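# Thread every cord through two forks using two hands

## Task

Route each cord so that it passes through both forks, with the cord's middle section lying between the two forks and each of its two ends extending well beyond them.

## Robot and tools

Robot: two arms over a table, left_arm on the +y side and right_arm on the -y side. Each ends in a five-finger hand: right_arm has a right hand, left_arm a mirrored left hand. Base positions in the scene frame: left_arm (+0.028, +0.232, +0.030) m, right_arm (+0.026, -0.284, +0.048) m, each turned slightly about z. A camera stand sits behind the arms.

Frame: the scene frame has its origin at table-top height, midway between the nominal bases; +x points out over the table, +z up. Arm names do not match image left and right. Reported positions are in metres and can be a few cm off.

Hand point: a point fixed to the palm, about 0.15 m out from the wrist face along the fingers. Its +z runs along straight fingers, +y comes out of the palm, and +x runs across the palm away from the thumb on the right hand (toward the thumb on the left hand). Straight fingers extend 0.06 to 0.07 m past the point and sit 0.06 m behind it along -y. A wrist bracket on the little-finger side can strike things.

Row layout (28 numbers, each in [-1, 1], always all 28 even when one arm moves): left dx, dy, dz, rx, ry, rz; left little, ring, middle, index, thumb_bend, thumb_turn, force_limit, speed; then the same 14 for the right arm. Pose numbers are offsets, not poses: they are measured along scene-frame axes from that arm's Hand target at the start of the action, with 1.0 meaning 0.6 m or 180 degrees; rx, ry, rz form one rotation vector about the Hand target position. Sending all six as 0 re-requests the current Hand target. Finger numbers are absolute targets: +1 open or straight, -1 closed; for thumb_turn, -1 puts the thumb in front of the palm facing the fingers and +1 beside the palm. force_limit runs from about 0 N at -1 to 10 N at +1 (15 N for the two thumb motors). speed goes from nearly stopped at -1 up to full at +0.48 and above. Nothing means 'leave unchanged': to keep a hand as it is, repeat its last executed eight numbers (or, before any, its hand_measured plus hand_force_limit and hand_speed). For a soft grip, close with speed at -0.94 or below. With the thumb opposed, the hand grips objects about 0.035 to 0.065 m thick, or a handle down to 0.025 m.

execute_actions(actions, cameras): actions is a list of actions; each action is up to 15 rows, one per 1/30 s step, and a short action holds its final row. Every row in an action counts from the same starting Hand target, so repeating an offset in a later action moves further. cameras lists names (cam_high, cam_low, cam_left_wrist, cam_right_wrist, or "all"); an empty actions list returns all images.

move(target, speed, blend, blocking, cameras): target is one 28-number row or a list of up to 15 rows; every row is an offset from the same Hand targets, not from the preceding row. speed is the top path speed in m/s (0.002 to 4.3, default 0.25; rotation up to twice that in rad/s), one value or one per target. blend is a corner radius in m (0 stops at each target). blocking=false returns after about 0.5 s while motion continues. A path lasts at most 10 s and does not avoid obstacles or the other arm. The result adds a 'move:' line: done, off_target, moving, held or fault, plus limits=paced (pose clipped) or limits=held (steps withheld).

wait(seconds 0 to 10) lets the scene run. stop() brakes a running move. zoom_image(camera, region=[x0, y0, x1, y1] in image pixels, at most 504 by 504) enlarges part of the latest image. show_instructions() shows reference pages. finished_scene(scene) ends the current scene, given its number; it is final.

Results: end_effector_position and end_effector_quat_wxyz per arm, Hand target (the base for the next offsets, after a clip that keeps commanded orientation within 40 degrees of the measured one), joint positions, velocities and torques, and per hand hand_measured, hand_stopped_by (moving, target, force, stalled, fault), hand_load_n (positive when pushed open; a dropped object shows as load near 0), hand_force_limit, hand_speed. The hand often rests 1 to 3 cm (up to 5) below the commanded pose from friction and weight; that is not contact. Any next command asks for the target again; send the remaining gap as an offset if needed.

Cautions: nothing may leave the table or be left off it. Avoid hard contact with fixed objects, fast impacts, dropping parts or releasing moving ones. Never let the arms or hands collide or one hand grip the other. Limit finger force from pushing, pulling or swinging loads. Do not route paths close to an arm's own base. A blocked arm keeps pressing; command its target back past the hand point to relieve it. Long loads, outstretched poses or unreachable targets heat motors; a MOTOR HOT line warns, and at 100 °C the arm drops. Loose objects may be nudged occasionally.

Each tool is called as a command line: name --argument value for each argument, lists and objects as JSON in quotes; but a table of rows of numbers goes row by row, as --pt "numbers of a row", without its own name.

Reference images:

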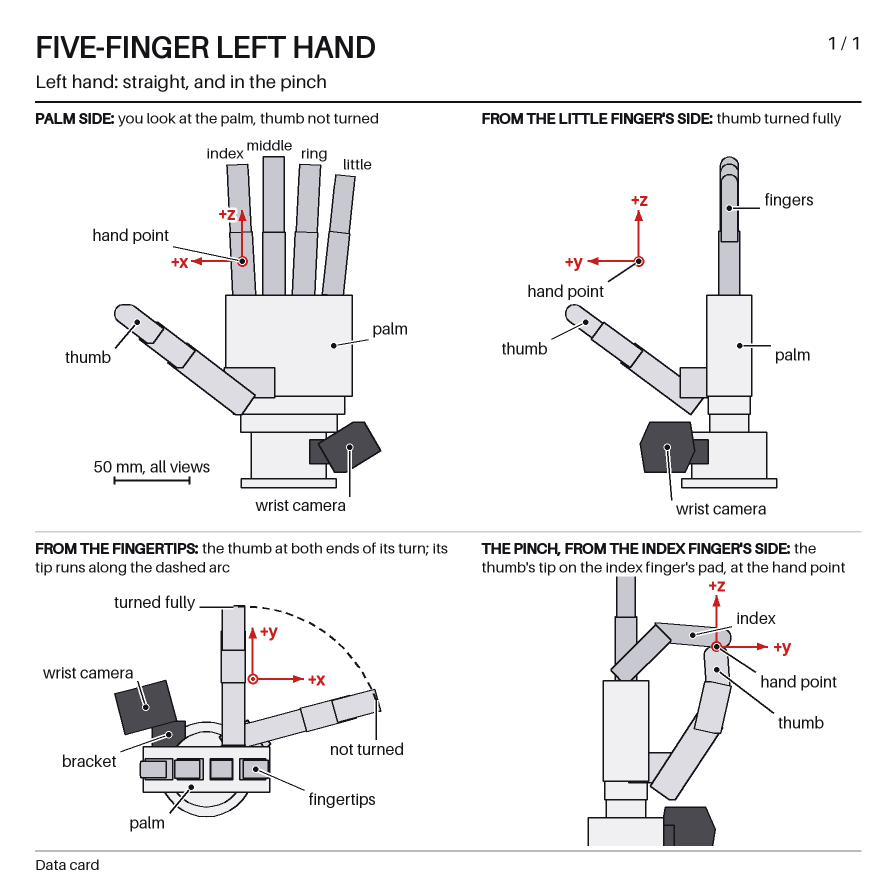

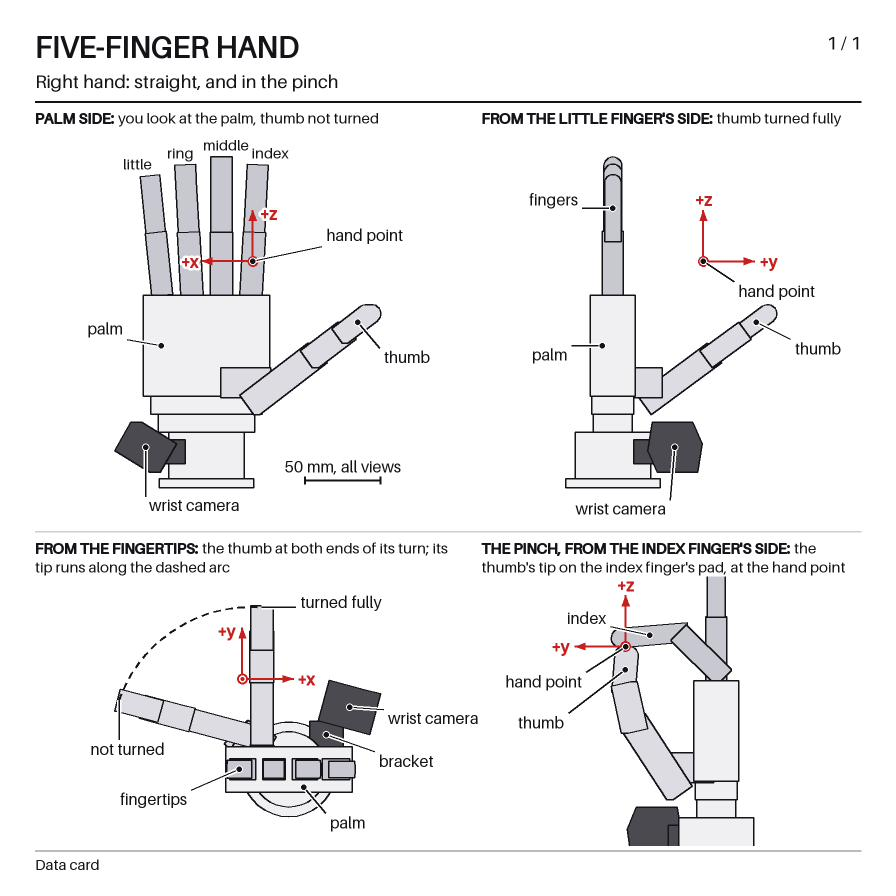

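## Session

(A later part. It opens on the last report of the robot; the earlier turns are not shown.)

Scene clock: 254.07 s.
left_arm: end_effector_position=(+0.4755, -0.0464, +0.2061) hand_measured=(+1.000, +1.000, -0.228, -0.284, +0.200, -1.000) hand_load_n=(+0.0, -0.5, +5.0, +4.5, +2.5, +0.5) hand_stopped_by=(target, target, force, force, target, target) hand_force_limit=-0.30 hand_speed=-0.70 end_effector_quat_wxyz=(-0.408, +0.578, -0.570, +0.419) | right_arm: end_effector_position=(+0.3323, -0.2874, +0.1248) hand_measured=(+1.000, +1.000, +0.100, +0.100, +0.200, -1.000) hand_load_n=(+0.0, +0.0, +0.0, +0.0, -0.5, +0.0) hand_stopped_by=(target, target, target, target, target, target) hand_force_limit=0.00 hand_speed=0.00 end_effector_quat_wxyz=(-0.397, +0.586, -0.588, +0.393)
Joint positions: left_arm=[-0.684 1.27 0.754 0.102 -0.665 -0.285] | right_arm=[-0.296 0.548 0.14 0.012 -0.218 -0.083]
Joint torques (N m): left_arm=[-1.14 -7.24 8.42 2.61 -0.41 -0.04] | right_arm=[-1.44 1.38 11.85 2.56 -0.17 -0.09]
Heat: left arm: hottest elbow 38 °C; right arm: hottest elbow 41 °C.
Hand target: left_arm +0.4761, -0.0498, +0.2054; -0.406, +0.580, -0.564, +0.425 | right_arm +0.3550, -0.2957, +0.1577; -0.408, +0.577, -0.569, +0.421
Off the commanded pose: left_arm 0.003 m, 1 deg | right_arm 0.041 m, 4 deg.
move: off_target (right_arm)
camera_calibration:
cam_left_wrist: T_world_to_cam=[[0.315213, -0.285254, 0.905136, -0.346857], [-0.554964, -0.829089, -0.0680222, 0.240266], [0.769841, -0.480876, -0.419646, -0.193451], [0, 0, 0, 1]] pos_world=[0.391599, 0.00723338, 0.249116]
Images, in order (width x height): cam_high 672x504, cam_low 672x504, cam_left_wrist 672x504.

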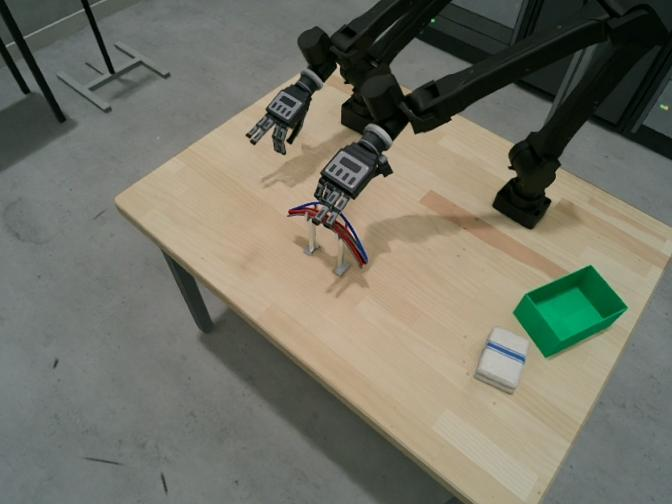

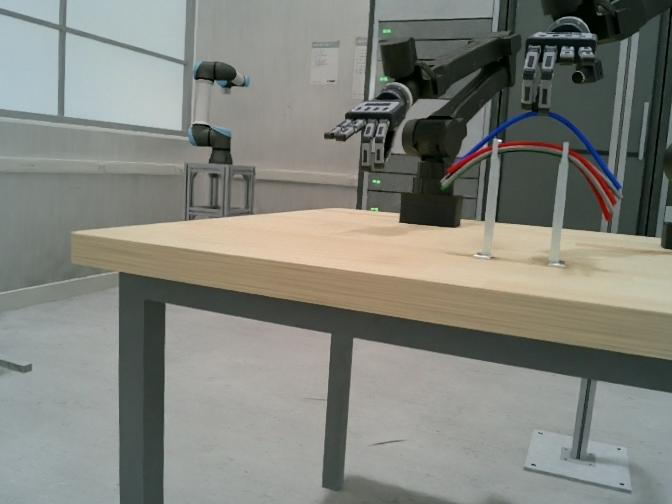

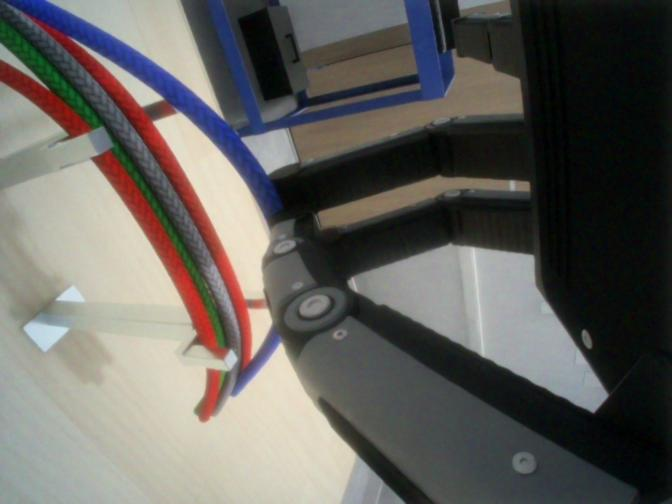

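move --target '[0.0117,-0.003,-0.05,0,0,0,1,1,-0.7,-0.7,0.2,-1,-0.3,-0.7,0,0,0,0,0,0,1,1,0.1,0.1,0.2,-1,0,0]' --cameras '["cam_high", "cam_low", "cam_left_wrist"]' --speed 0.05

zoom_image --camera "cam_high" --region '[270, 160, 400, 290]'

zoom_image --camera "cam_low" --region '[440, 80, 660, 240]'

zoom_image --camera "cam_left_wrist" --region '[0, 0, 400, 450]'

Scene clock: 276.43 s.
left_arm: end_effector_position=(+0.4807, -0.0513, +0.1800) hand_measured=(+1.000, +1.000, -0.228, -0.284, +0.200, -1.000) hand_load_n=(+0.0, +0.0, +5.5, +4.5, +2.5, +0.5) hand_stopped_by=(target, target, force, force, target, target) hand_force_limit=-0.30 hand_speed=-0.70 end_effector_quat_wxyz=(-0.408, +0.577, -0.567, +0.423) | right_arm: end_effector_position=(+0.3323, -0.2874, +0.1248) hand_measured=(+1.000, +1.000, +0.100, +0.100, +0.200, -1.000) hand_load_n=(+0.0, +0.0, +0.0, +0.0, +0.0, +0.0) hand_stopped_by=(target, target, target, target, target, target) hand_force_limit=0.00 hand_speed=0.00 end_effector_quat_wxyz=(-0.397, +0.586, -0.588, +0.393)
Joint positions: left_arm=[-0.684 1.335 0.725 0.206 -0.663 -0.285] | right_arm=[-0.296 0.548 0.14 0.012 -0.218 -0.083]
Joint torques (N m): left_arm=[-1.14 -6.95 7.87 2.48 -0.15 0] | right_arm=[-1.03 1.14 11.74 2.44 -0.14 -0.08]
Heat: left arm: hottest elbow 36 °C; right arm: hottest elbow 42 °C.
Hand target: left_arm +0.4831, -0.0516, +0.1753; -0.406, +0.580, -0.564, +0.425 | right_arm +0.3550, -0.2957, +0.1577; -0.408, +0.577, -0.569, +0.421
Off the commanded pose: left_arm 0.005 m, 1 deg | right_arm 0.041 m, 4 deg.
move: off_target (right_arm)
camera_calibration:
cam_left_wrist: T_world_to_cam=[[0.30838, -0.279379, 0.909313, -0.323428], [-0.555654, -0.828774, -0.0661919, 0.237408], [0.772108, -0.484851, -0.410815, -0.213653], [0, 0, 0, 1]] pos_world=[0.396619, 0.00280943, 0.222039]
Images, in order (width x height): cam_high 672x504, cam_low 672x504, cam_left_wrist 672x504.

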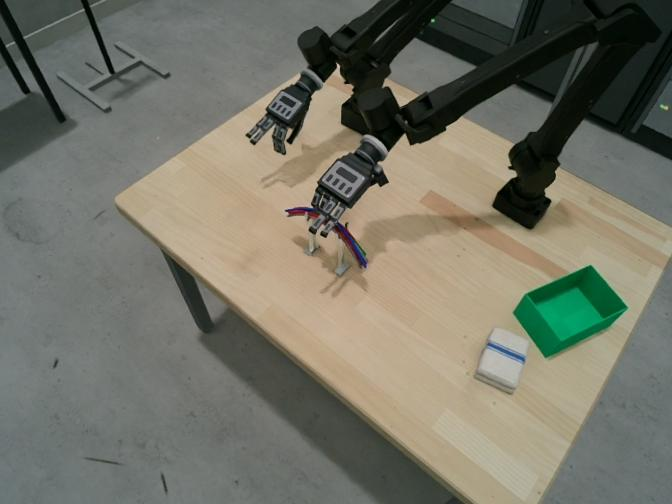

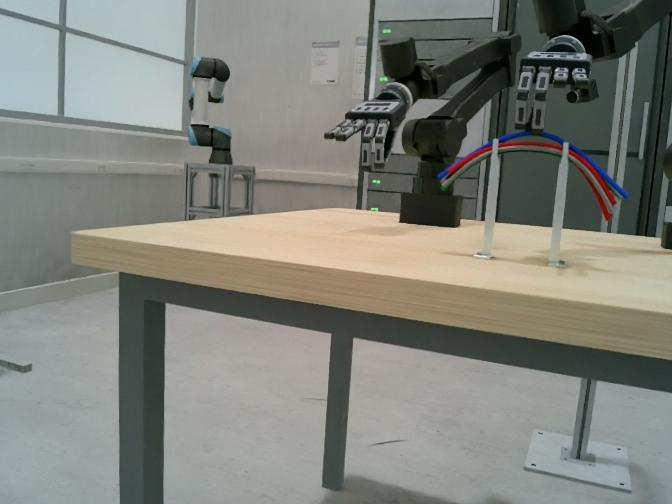

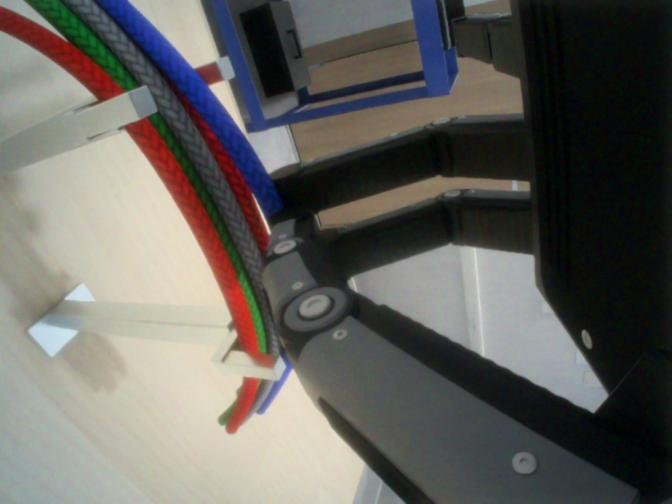

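Scaled by 3.877 from the camera's 672x504 image, which has a finer 960x720 frame.

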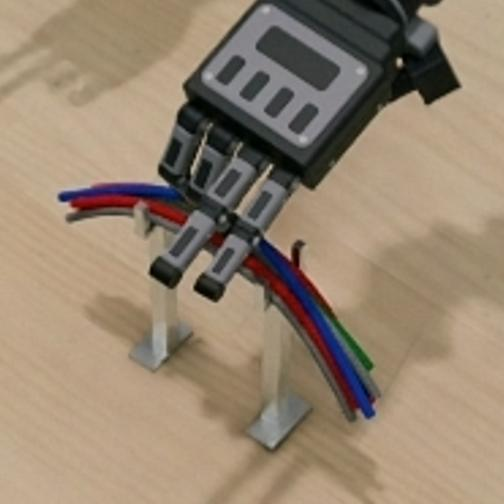

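Scaled by 2.291 from the camera's 672x504 image, which has a finer 960x720 frame.

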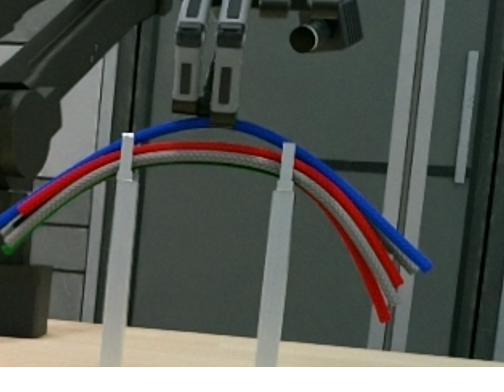

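Scaled by 1.120 from the camera's 672x504 image, which has a finer 960x720 frame.

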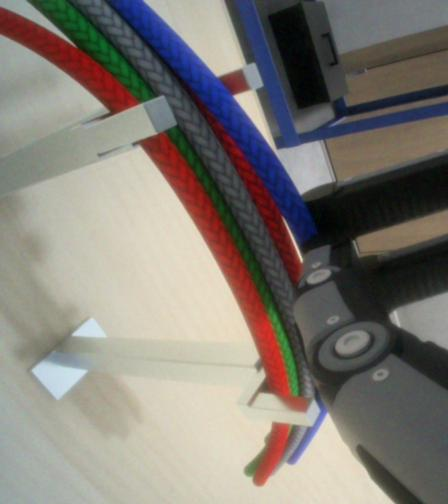

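move --target '[0,0.001,-0.02,0,0,0,1,1,-0.7,-0.7,0.2,-1,-0.3,-0.7,0,0,0,0,0,0,1,1,0.1,0.1,0.2,-1,0,0]' --cameras '["cam_high", "cam_low", "cam_left_wrist"]' --speed 0.04

zoom_image --camera "cam_high" --region '[270, 160, 400, 290]'

zoom_image --camera "cam_low" --region '[470, 100, 610, 200]'

Scene clock: 284.37 s.
left_arm: end_effector_position=(+0.4807, -0.0516, +0.1690) hand_measured=(+1.000, +1.000, -0.228, -0.284, +0.200, -1.000) hand_load_n=(+0.0, +0.0, +5.0, +4.5, +2.5, +0.5) hand_stopped_by=(target, target, force, force, target, target) hand_force_limit=-0.30 hand_speed=-0.70 end_effector_quat_wxyz=(-0.407, +0.577, -0.567, +0.424) | right_arm: end_effector_position=(+0.3323, -0.2874, +0.1248) hand_measured=(+1.000, +1.000, +0.100, +0.100, +0.200, -1.000) hand_load_n=(+0.0, +0.0, +0.0, +0.0, +0.0, +0.0) hand_stopped_by=(target, target, target, target, target, target) hand_force_limit=0.00 hand_speed=0.00 end_effector_quat_wxyz=(-0.397, +0.586, -0.588, +0.393)
Joint positions: left_arm=[-0.684 1.357 0.708 0.247 -0.662 -0.285] | right_arm=[-0.296 0.548 0.14 0.012 -0.218 -0.083]
Joint torques (N m): left_arm=[-0.79 -7.53 7.84 2.43 -0.14 0] | right_arm=[-0.97 1.03 11.84 2.44 -0.13 -0.1]
Heat: left arm: hottest elbow 36 °C; right arm: hottest elbow 42 °C.
Hand target: left_arm +0.4831, -0.0511, +0.1633; -0.406, +0.580, -0.564, +0.425 | right_arm +0.3550, -0.2957, +0.1577; -0.408, +0.577, -0.569, +0.421
Off the commanded pose: left_arm 0.006 m, 0 deg | right_arm 0.041 m, 4 deg.
move: off_target (right_arm)
camera_calibration:
cam_left_wrist: T_world_to_cam=[[0.306751, -0.278045, 0.910272, -0.312776], [-0.556452, -0.828295, -0.0654872, 0.236657], [0.772182, -0.486434, -0.408799, -0.218847], [0, 0, 0, 1]] pos_world=[0.396622, 0.00260116, 0.210745]
Images, in order (width x height): cam_high 672x504, cam_low 672x504, cam_left_wrist 672x504.

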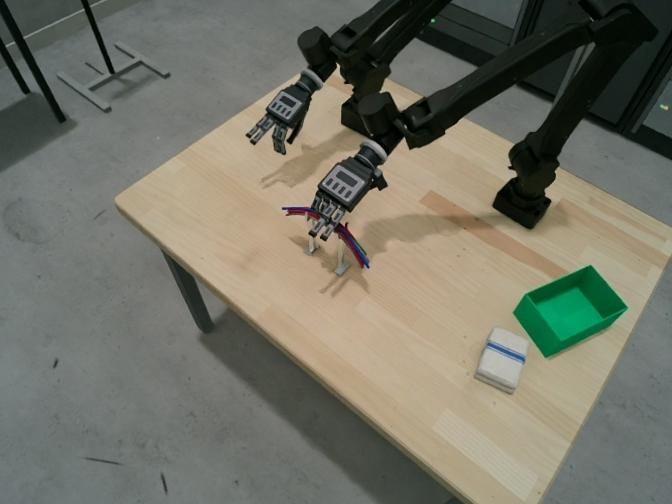

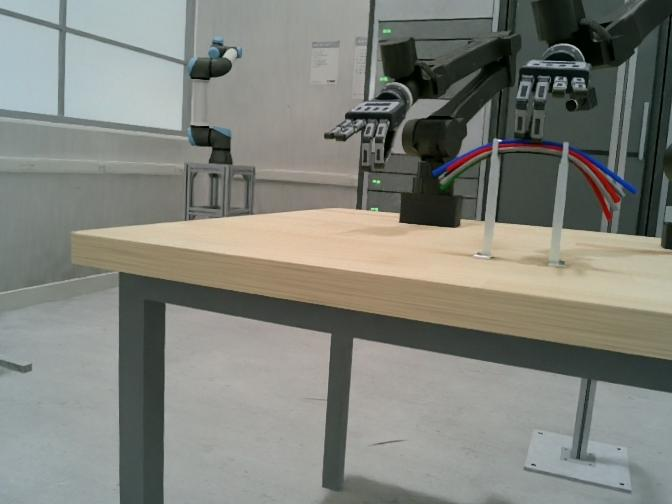

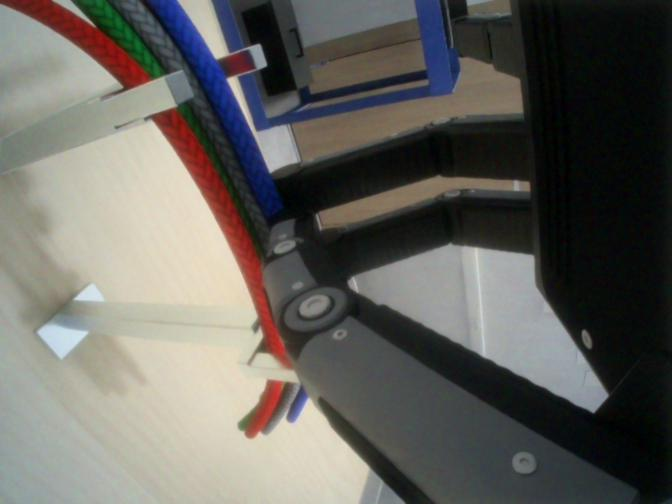

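Scaled by 3.877 from the camera's 672x504 image, which has a finer 960x720 frame.

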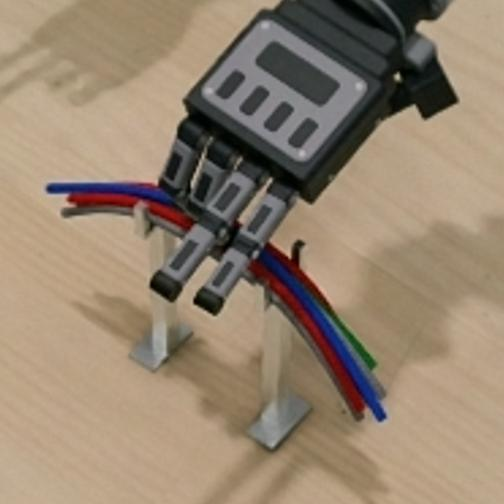

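Scaled by 3.600 from the camera's 672x504 image, which has a finer 960x720 frame.

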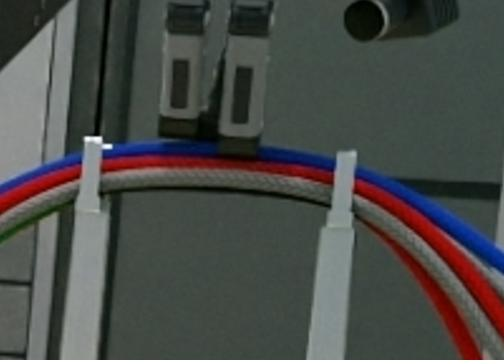

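move --pt "0 0 0 0 0 0 1 1 0.15 0.15 0.2 -1 -0.3 -0.7 0 0 0 0 0 0 1 1 0.1 0.1 0.2 -1 0 0" --cameras '["cam_high", "cam_low", "cam_left_wrist"]' --speed 0.04

zoom_image --camera "cam_high" --region '[270, 160, 400, 290]'

zoom_image --camera "cam_low" --region '[470, 100, 610, 200]'

Scene clock: 288.30 s.
left_arm: end_effector_position=(+0.4808, -0.0517, +0.1690) hand_measured=(+1.000, +1.000, +0.150, +0.150, +0.200, -1.000) hand_load_n=(+0.0, +0.0, +0.0, +0.0, +0.0, +0.0) hand_stopped_by=(target, target, target, target, target, target) hand_force_limit=-0.30 hand_speed=-0.70 end_effector_quat_wxyz=(-0.407, +0.577, -0.567, +0.424) | right_arm: end_effector_position=(+0.3323, -0.2874, +0.1248) hand_measured=(+1.000, +1.000, +0.100, +0.100, +0.200, -1.000) hand_load_n=(+0.0, -0.5, +0.0, +0.0, +0.0, +0.0) hand_stopped_by=(target, target, target, target, target, target) hand_force_limit=0.00 hand_speed=0.00 end_effector_quat_wxyz=(-0.397, +0.586, -0.588, +0.393)
Joint positions: left_arm=[-0.684 1.357 0.708 0.247 -0.662 -0.285] | right_arm=[-0.296 0.548 0.14 0.012 -0.218 -0.083]
Joint torques (N m): left_arm=[-1.03 -7.59 7.73 2.54 -0.18 -0.01] | right_arm=[-0.85 0.62 11.64 2.5 -0.13 -0.1]
Heat: left arm: hottest elbow 36 °C; right arm: hottest elbow 42 °C.
Hand target: left_arm +0.4831, -0.0511, +0.1634; -0.406, +0.580, -0.564, +0.425 | right_arm +0.3550, -0.2957, +0.1577; -0.408, +0.577, -0.569, +0.421
Off the commanded pose: left_arm 0.006 m, 0 deg | right_arm 0.041 m, 4 deg.
move: off_target (right_arm)
camera_calibration:
cam_left_wrist: T_world_to_cam=[[0.306496, -0.277847, 0.910418, -0.312798], [-0.556726, -0.828125, -0.0653079, 0.236732], [0.772086, -0.486837, -0.408501, -0.218831], [0, 0, 0, 1]] pos_world=[0.396622, 0.00259923, 0.210845]
Images, in order (width x height): cam_high 672x504, cam_low 672x504, cam_left_wrist 672x504.

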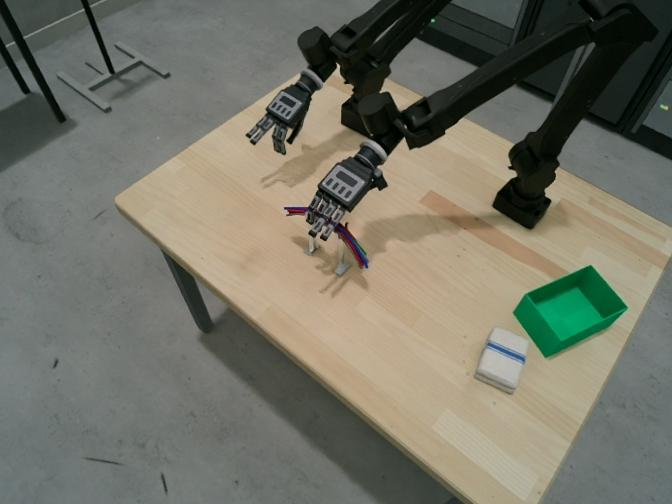

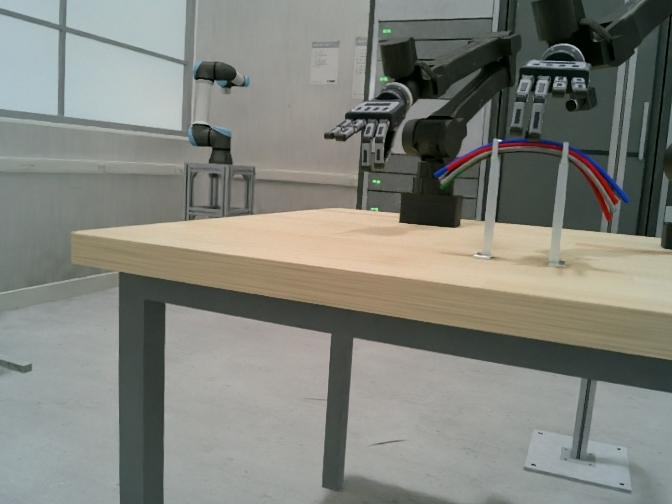

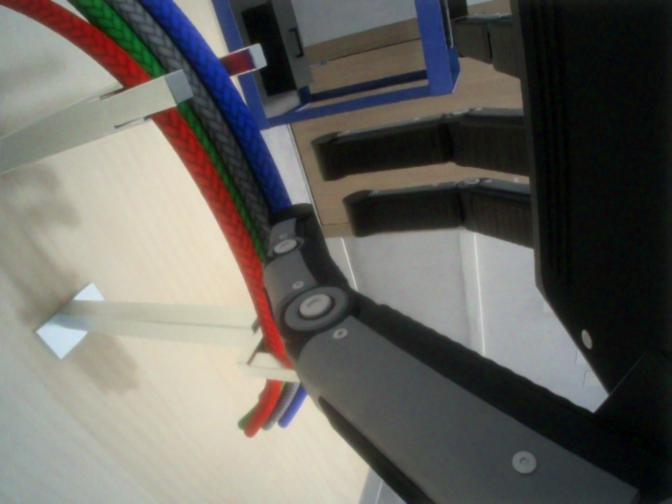

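Scaled by 3.877 from the camera's 672x504 image, which has a finer 960x720 frame.

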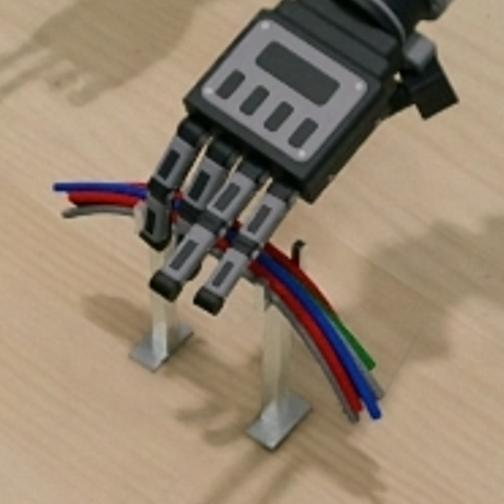

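Scaled by 3.600 from the camera's 672x504 image, which has a finer 960x720 frame.

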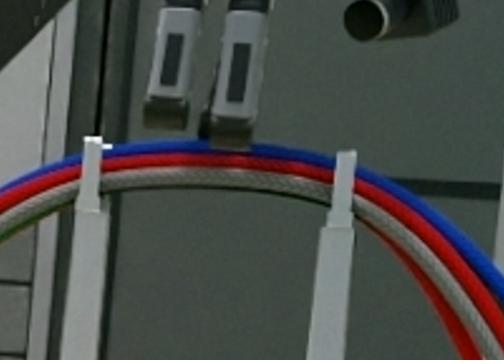

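move --pt "0.010 -0.008 0.05 0 0 0 1 1 0.15 0.15 0.2 -1 -0.3 -0.7 0 0 0 0 0 0 1 1 0.1 0.1 0.2 -1 0 0" --cameras '["cam_low", "cam_left_wrist"]' --speed 0.05

Scene clock: 294.47 s.
left_arm: end_effector_position=(+0.4727, -0.0449, +0.1585) hand_measured=(+1.000, +1.000, +0.150, +0.150, +0.200, -1.000) hand_load_n=(+0.0, -0.5, +0.0, +0.0, +0.0, +0.0) hand_stopped_by=(target, target, target, target, target, target) hand_force_limit=-0.30 hand_speed=-0.70 end_effector_quat_wxyz=(-0.405, +0.578, -0.585, +0.400) | right_arm: end_effector_position=(+0.3323, -0.2874, +0.1248) hand_measured=(+1.000, +1.000, +0.100, +0.100, +0.200, -1.000) hand_load_n=(+0.0, +0.0, -0.5, +0.0, +0.0, +0.0) hand_stopped_by=(target, target, target, target, target, target) hand_force_limit=0.00 hand_speed=0.00 end_effector_quat_wxyz=(-0.397, +0.586, -0.588, +0.393)
Joint positions: left_arm=[-0.684 1.348 0.708 0.178 -0.661 -0.285] | right_arm=[-0.296 0.548 0.14 0.012 -0.218 -0.083]
Joint torques (N m): left_arm=[-0.56 -9.64 12.01 1.32 -0.17 0.05] | right_arm=[-0.67 1.08 11.74 2.63 -0.16 -0.06]
Heat: left arm: hottest elbow 36 °C; right arm: hottest elbow 42 °C.
Hand target: left_arm +0.4891, -0.0559, +0.1933; -0.406, +0.580, -0.564, +0.425 | right_arm +0.3550, -0.2957, +0.1577; -0.408, +0.577, -0.569, +0.421
Off the commanded pose: left_arm 0.040 m, 4 deg | right_arm 0.041 m, 4 deg.
move: off_target (left_arm, right_arm)
camera_calibration:
cam_left_wrist: T_world_to_cam=[[0.347891, -0.31373, 0.883485, -0.31579], [-0.560188, -0.825192, -0.0724444, 0.240225], [0.751772, -0.469715, -0.462824, -0.19468], [0, 0, 0, 1]] pos_world=[0.390787, 0.00771514, 0.206296]
Images, in order (width x height): cam_low 672x504, cam_left_wrist 672x504.

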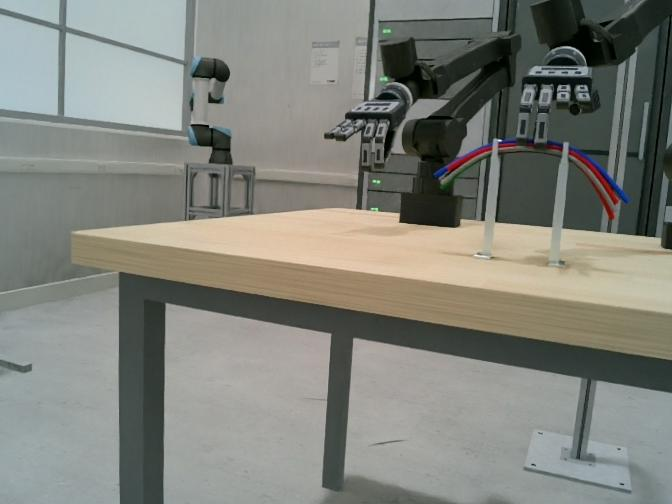

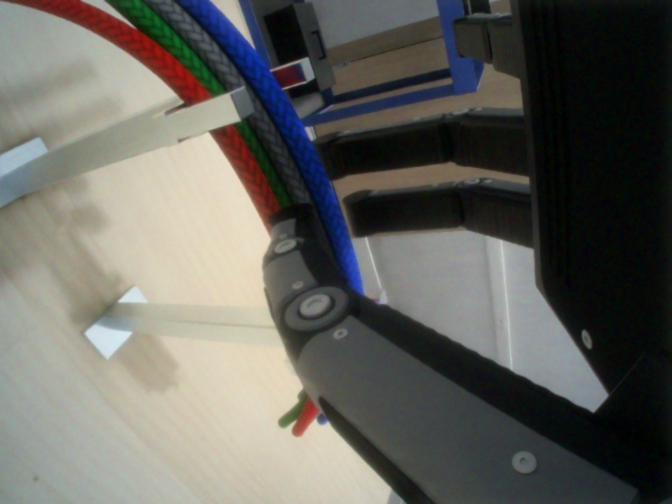

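move --pt "0.005 0 0.08 0 0 0 1 1 0.15 0.15 0.2 -1 -0.3 -0.7 0 0 0 0 0 0 1 1 0.1 0.1 0.2 -1 0 0" --cameras '["cam_high", "cam_low", "cam_left_wrist"]' --speed 0.05

Scene clock: 300.30 s.
left_arm: end_effector_position=(+0.4748, -0.0469, +0.2021) hand_measured=(+1.000, +1.000, +0.150, +0.150, +0.200, -1.000) hand_load_n=(+0.0, +0.0, +0.0, +0.0, +0.0, +0.0) hand_stopped_by=(target, target, target, target, target, target) hand_force_limit=-0.30 hand_speed=-0.70 end_effector_quat_wxyz=(-0.404, +0.578, -0.586, +0.399) | right_arm: end_effector_position=(+0.3323, -0.2874, +0.1248) hand_measured=(+1.000, +1.000, +0.100, +0.100, +0.200, -1.000) hand_load_n=(+0.0, +0.0, +0.0, +0.0, +0.5, +0.0) hand_stopped_by=(target, target, target, target, target, target) hand_force_limit=0.00 hand_speed=0.00 end_effector_quat_wxyz=(-0.397, +0.586, -0.588, +0.393)
Joint positions: left_arm=[-0.683 1.279 0.784 0.029 -0.657 -0.285] | right_arm=[-0.296 0.548 0.14 0.012 -0.218 -0.083]
Joint torques (N m): left_arm=[-0.44 -8.88 13.34 1.22 -0.15 0.04] | right_arm=[-1.14 1.44 11.69 2.45 -0.19 -0.08]
Heat: left arm: hottest elbow 36 °C; right arm: hottest elbow 42 °C.
Hand target: left_arm +0.4920, -0.0559, +0.2413; -0.406, +0.580, -0.564, +0.425 | right_arm +0.3550, -0.2957, +0.1577; -0.408, +0.577, -0.569, +0.421
Off the commanded pose: left_arm 0.044 m, 4 deg | right_arm 0.041 m, 4 deg.
move: off_target (left_arm, right_arm)
camera_calibration:
cam_left_wrist: T_world_to_cam=[[0.35044, -0.315284, 0.881923, -0.356596], [-0.5626, -0.823683, -0.0709092, 0.243726], [0.748781, -0.47132, -0.46603, -0.175069], [0, 0, 0, 1]] pos_world=[0.393174, 0.0058104, 0.250186]
Images, in order (width x height): cam_high 672x504, cam_low 672x504, cam_left_wrist 672x504.

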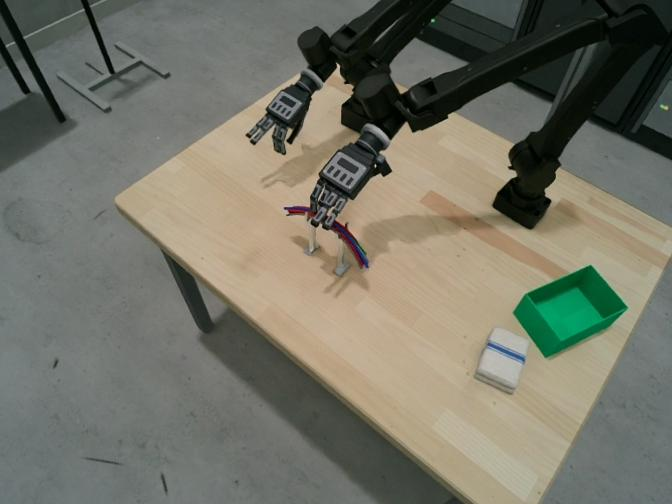

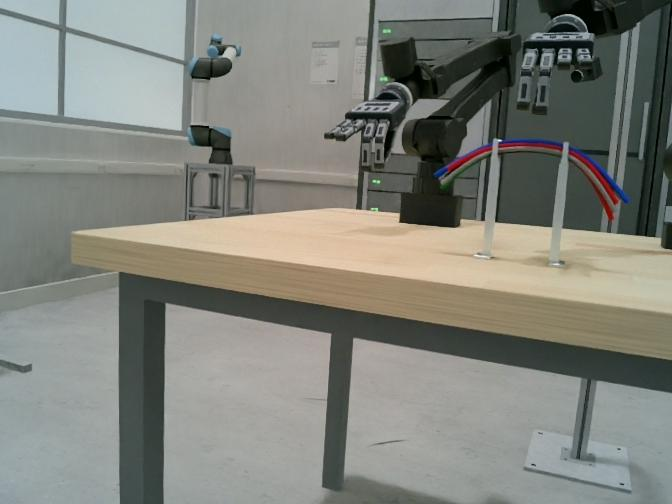

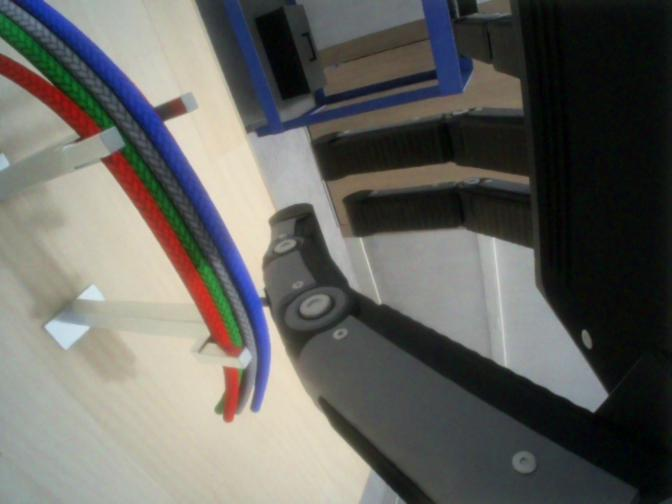

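Clear. Retreat back and up, then inspect.

move --pt "0 0 0.06 0 0 0 1 1 0.15 0.15 0.2 -1 -0.3 -0.7 0 0 0 0 0 0 1 1 0.1 0.1 0.2 -1 0 0" --pt "-0.22 0.15 0.08 0 0 0 1 1 0.15 0.15 0.2 -1 -0.3 -0.7 0 0 0 0 0 0 1 1 0.1 0.1 0.2 -1 0 0" --cameras '["cam_high", "cam_low"]' --speed 0.15 --blend 0.03

zoom_image --camera "cam_high" --region '[270, 180, 400, 290]'

zoom_image --camera "cam_low" --region '[420, 110, 650, 240]'

Scene clock: 305.33 s.
left_arm: end_effector_position=(+0.3641, +0.0350, +0.2913) hand_measured=(+1.000, +1.000, +0.150, +0.150, +0.200, -1.000) hand_load_n=(+0.0, +0.0, +0.0, +0.0, +0.5, +0.0) hand_stopped_by=(target, target, target, target, target, target) hand_force_limit=-0.30 hand_speed=-0.70 end_effector_quat_wxyz=(-0.409, +0.578, -0.564, +0.424) | right_arm: end_effector_position=(+0.3323, -0.2874, +0.1248) hand_measured=(+1.000, +1.000, +0.100, +0.100, +0.200, -1.000) hand_load_n=(+0.0, -0.5, +0.0, +0.0, +0.0, +0.0) hand_stopped_by=(target, target, target, target, target, target) hand_force_limit=0.00 hand_speed=0.00 end_effector_quat_wxyz=(-0.397, +0.586, -0.588, +0.393)
Joint positions: left_arm=[-0.736 0.738 0.663 -0.341 -0.716 -0.313] | right_arm=[-0.296 0.548 0.14 0.012 -0.218 -0.083]
Joint torques (N m): left_arm=[-1.9 -1.85 9.21 1.17 -0.42 -0.07] | right_arm=[-0.91 1.03 11.64 2.58 -0.13 -0.08]
Heat: left arm: hottest elbow 36 °C; right arm: hottest elbow 42 °C.
Hand target: left_arm +0.3600, +0.0341, +0.2894; -0.406, +0.580, -0.564, +0.425 | right_arm +0.3550, -0.2957, +0.1577; -0.408, +0.577, -0.569, +0.421
Off the commanded pose: left_arm 0.005 m, 0 deg | right_arm 0.041 m, 4 deg.
move: off_target (right_arm); blend cut to 0.0179 m at target 1
Images, in order (width x height): cam_high 672x504, cam_low 672x504.

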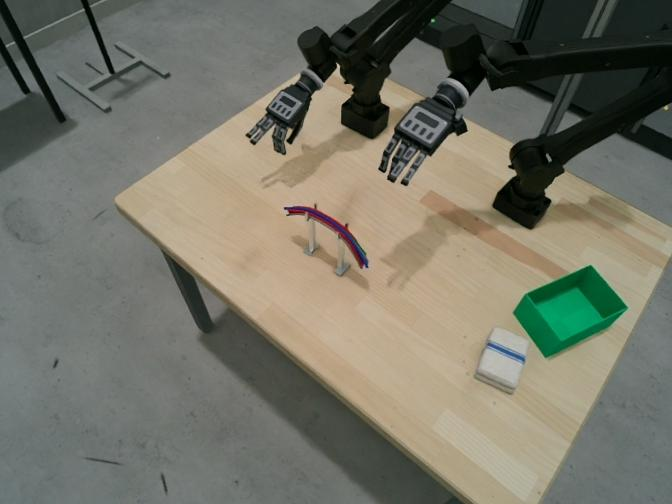

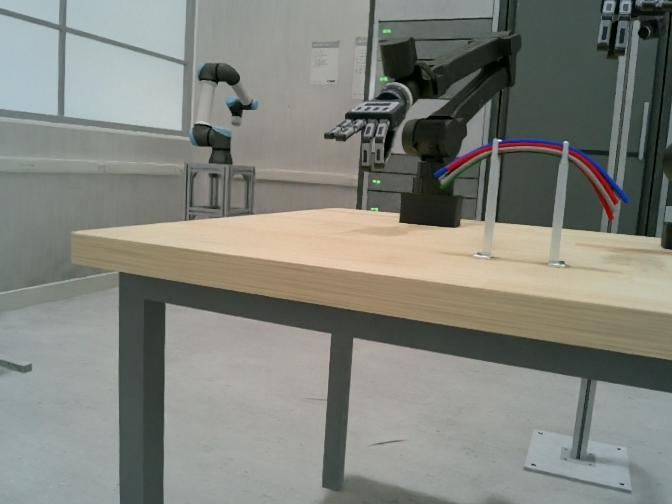

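Scaled by 3.877 from the camera's 672x504 image, which has a finer 960x720 frame.

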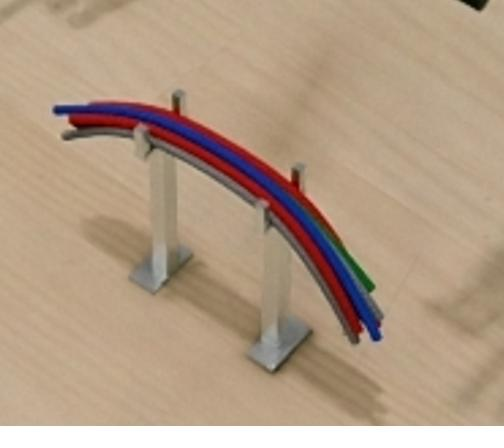

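Scaled by 2.191 from the camera's 672x504 image, which has a finer 960x720 frame.

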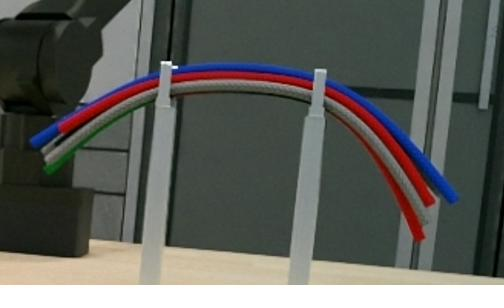

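finished_scene --scene 1

The scene is finished: the task was done.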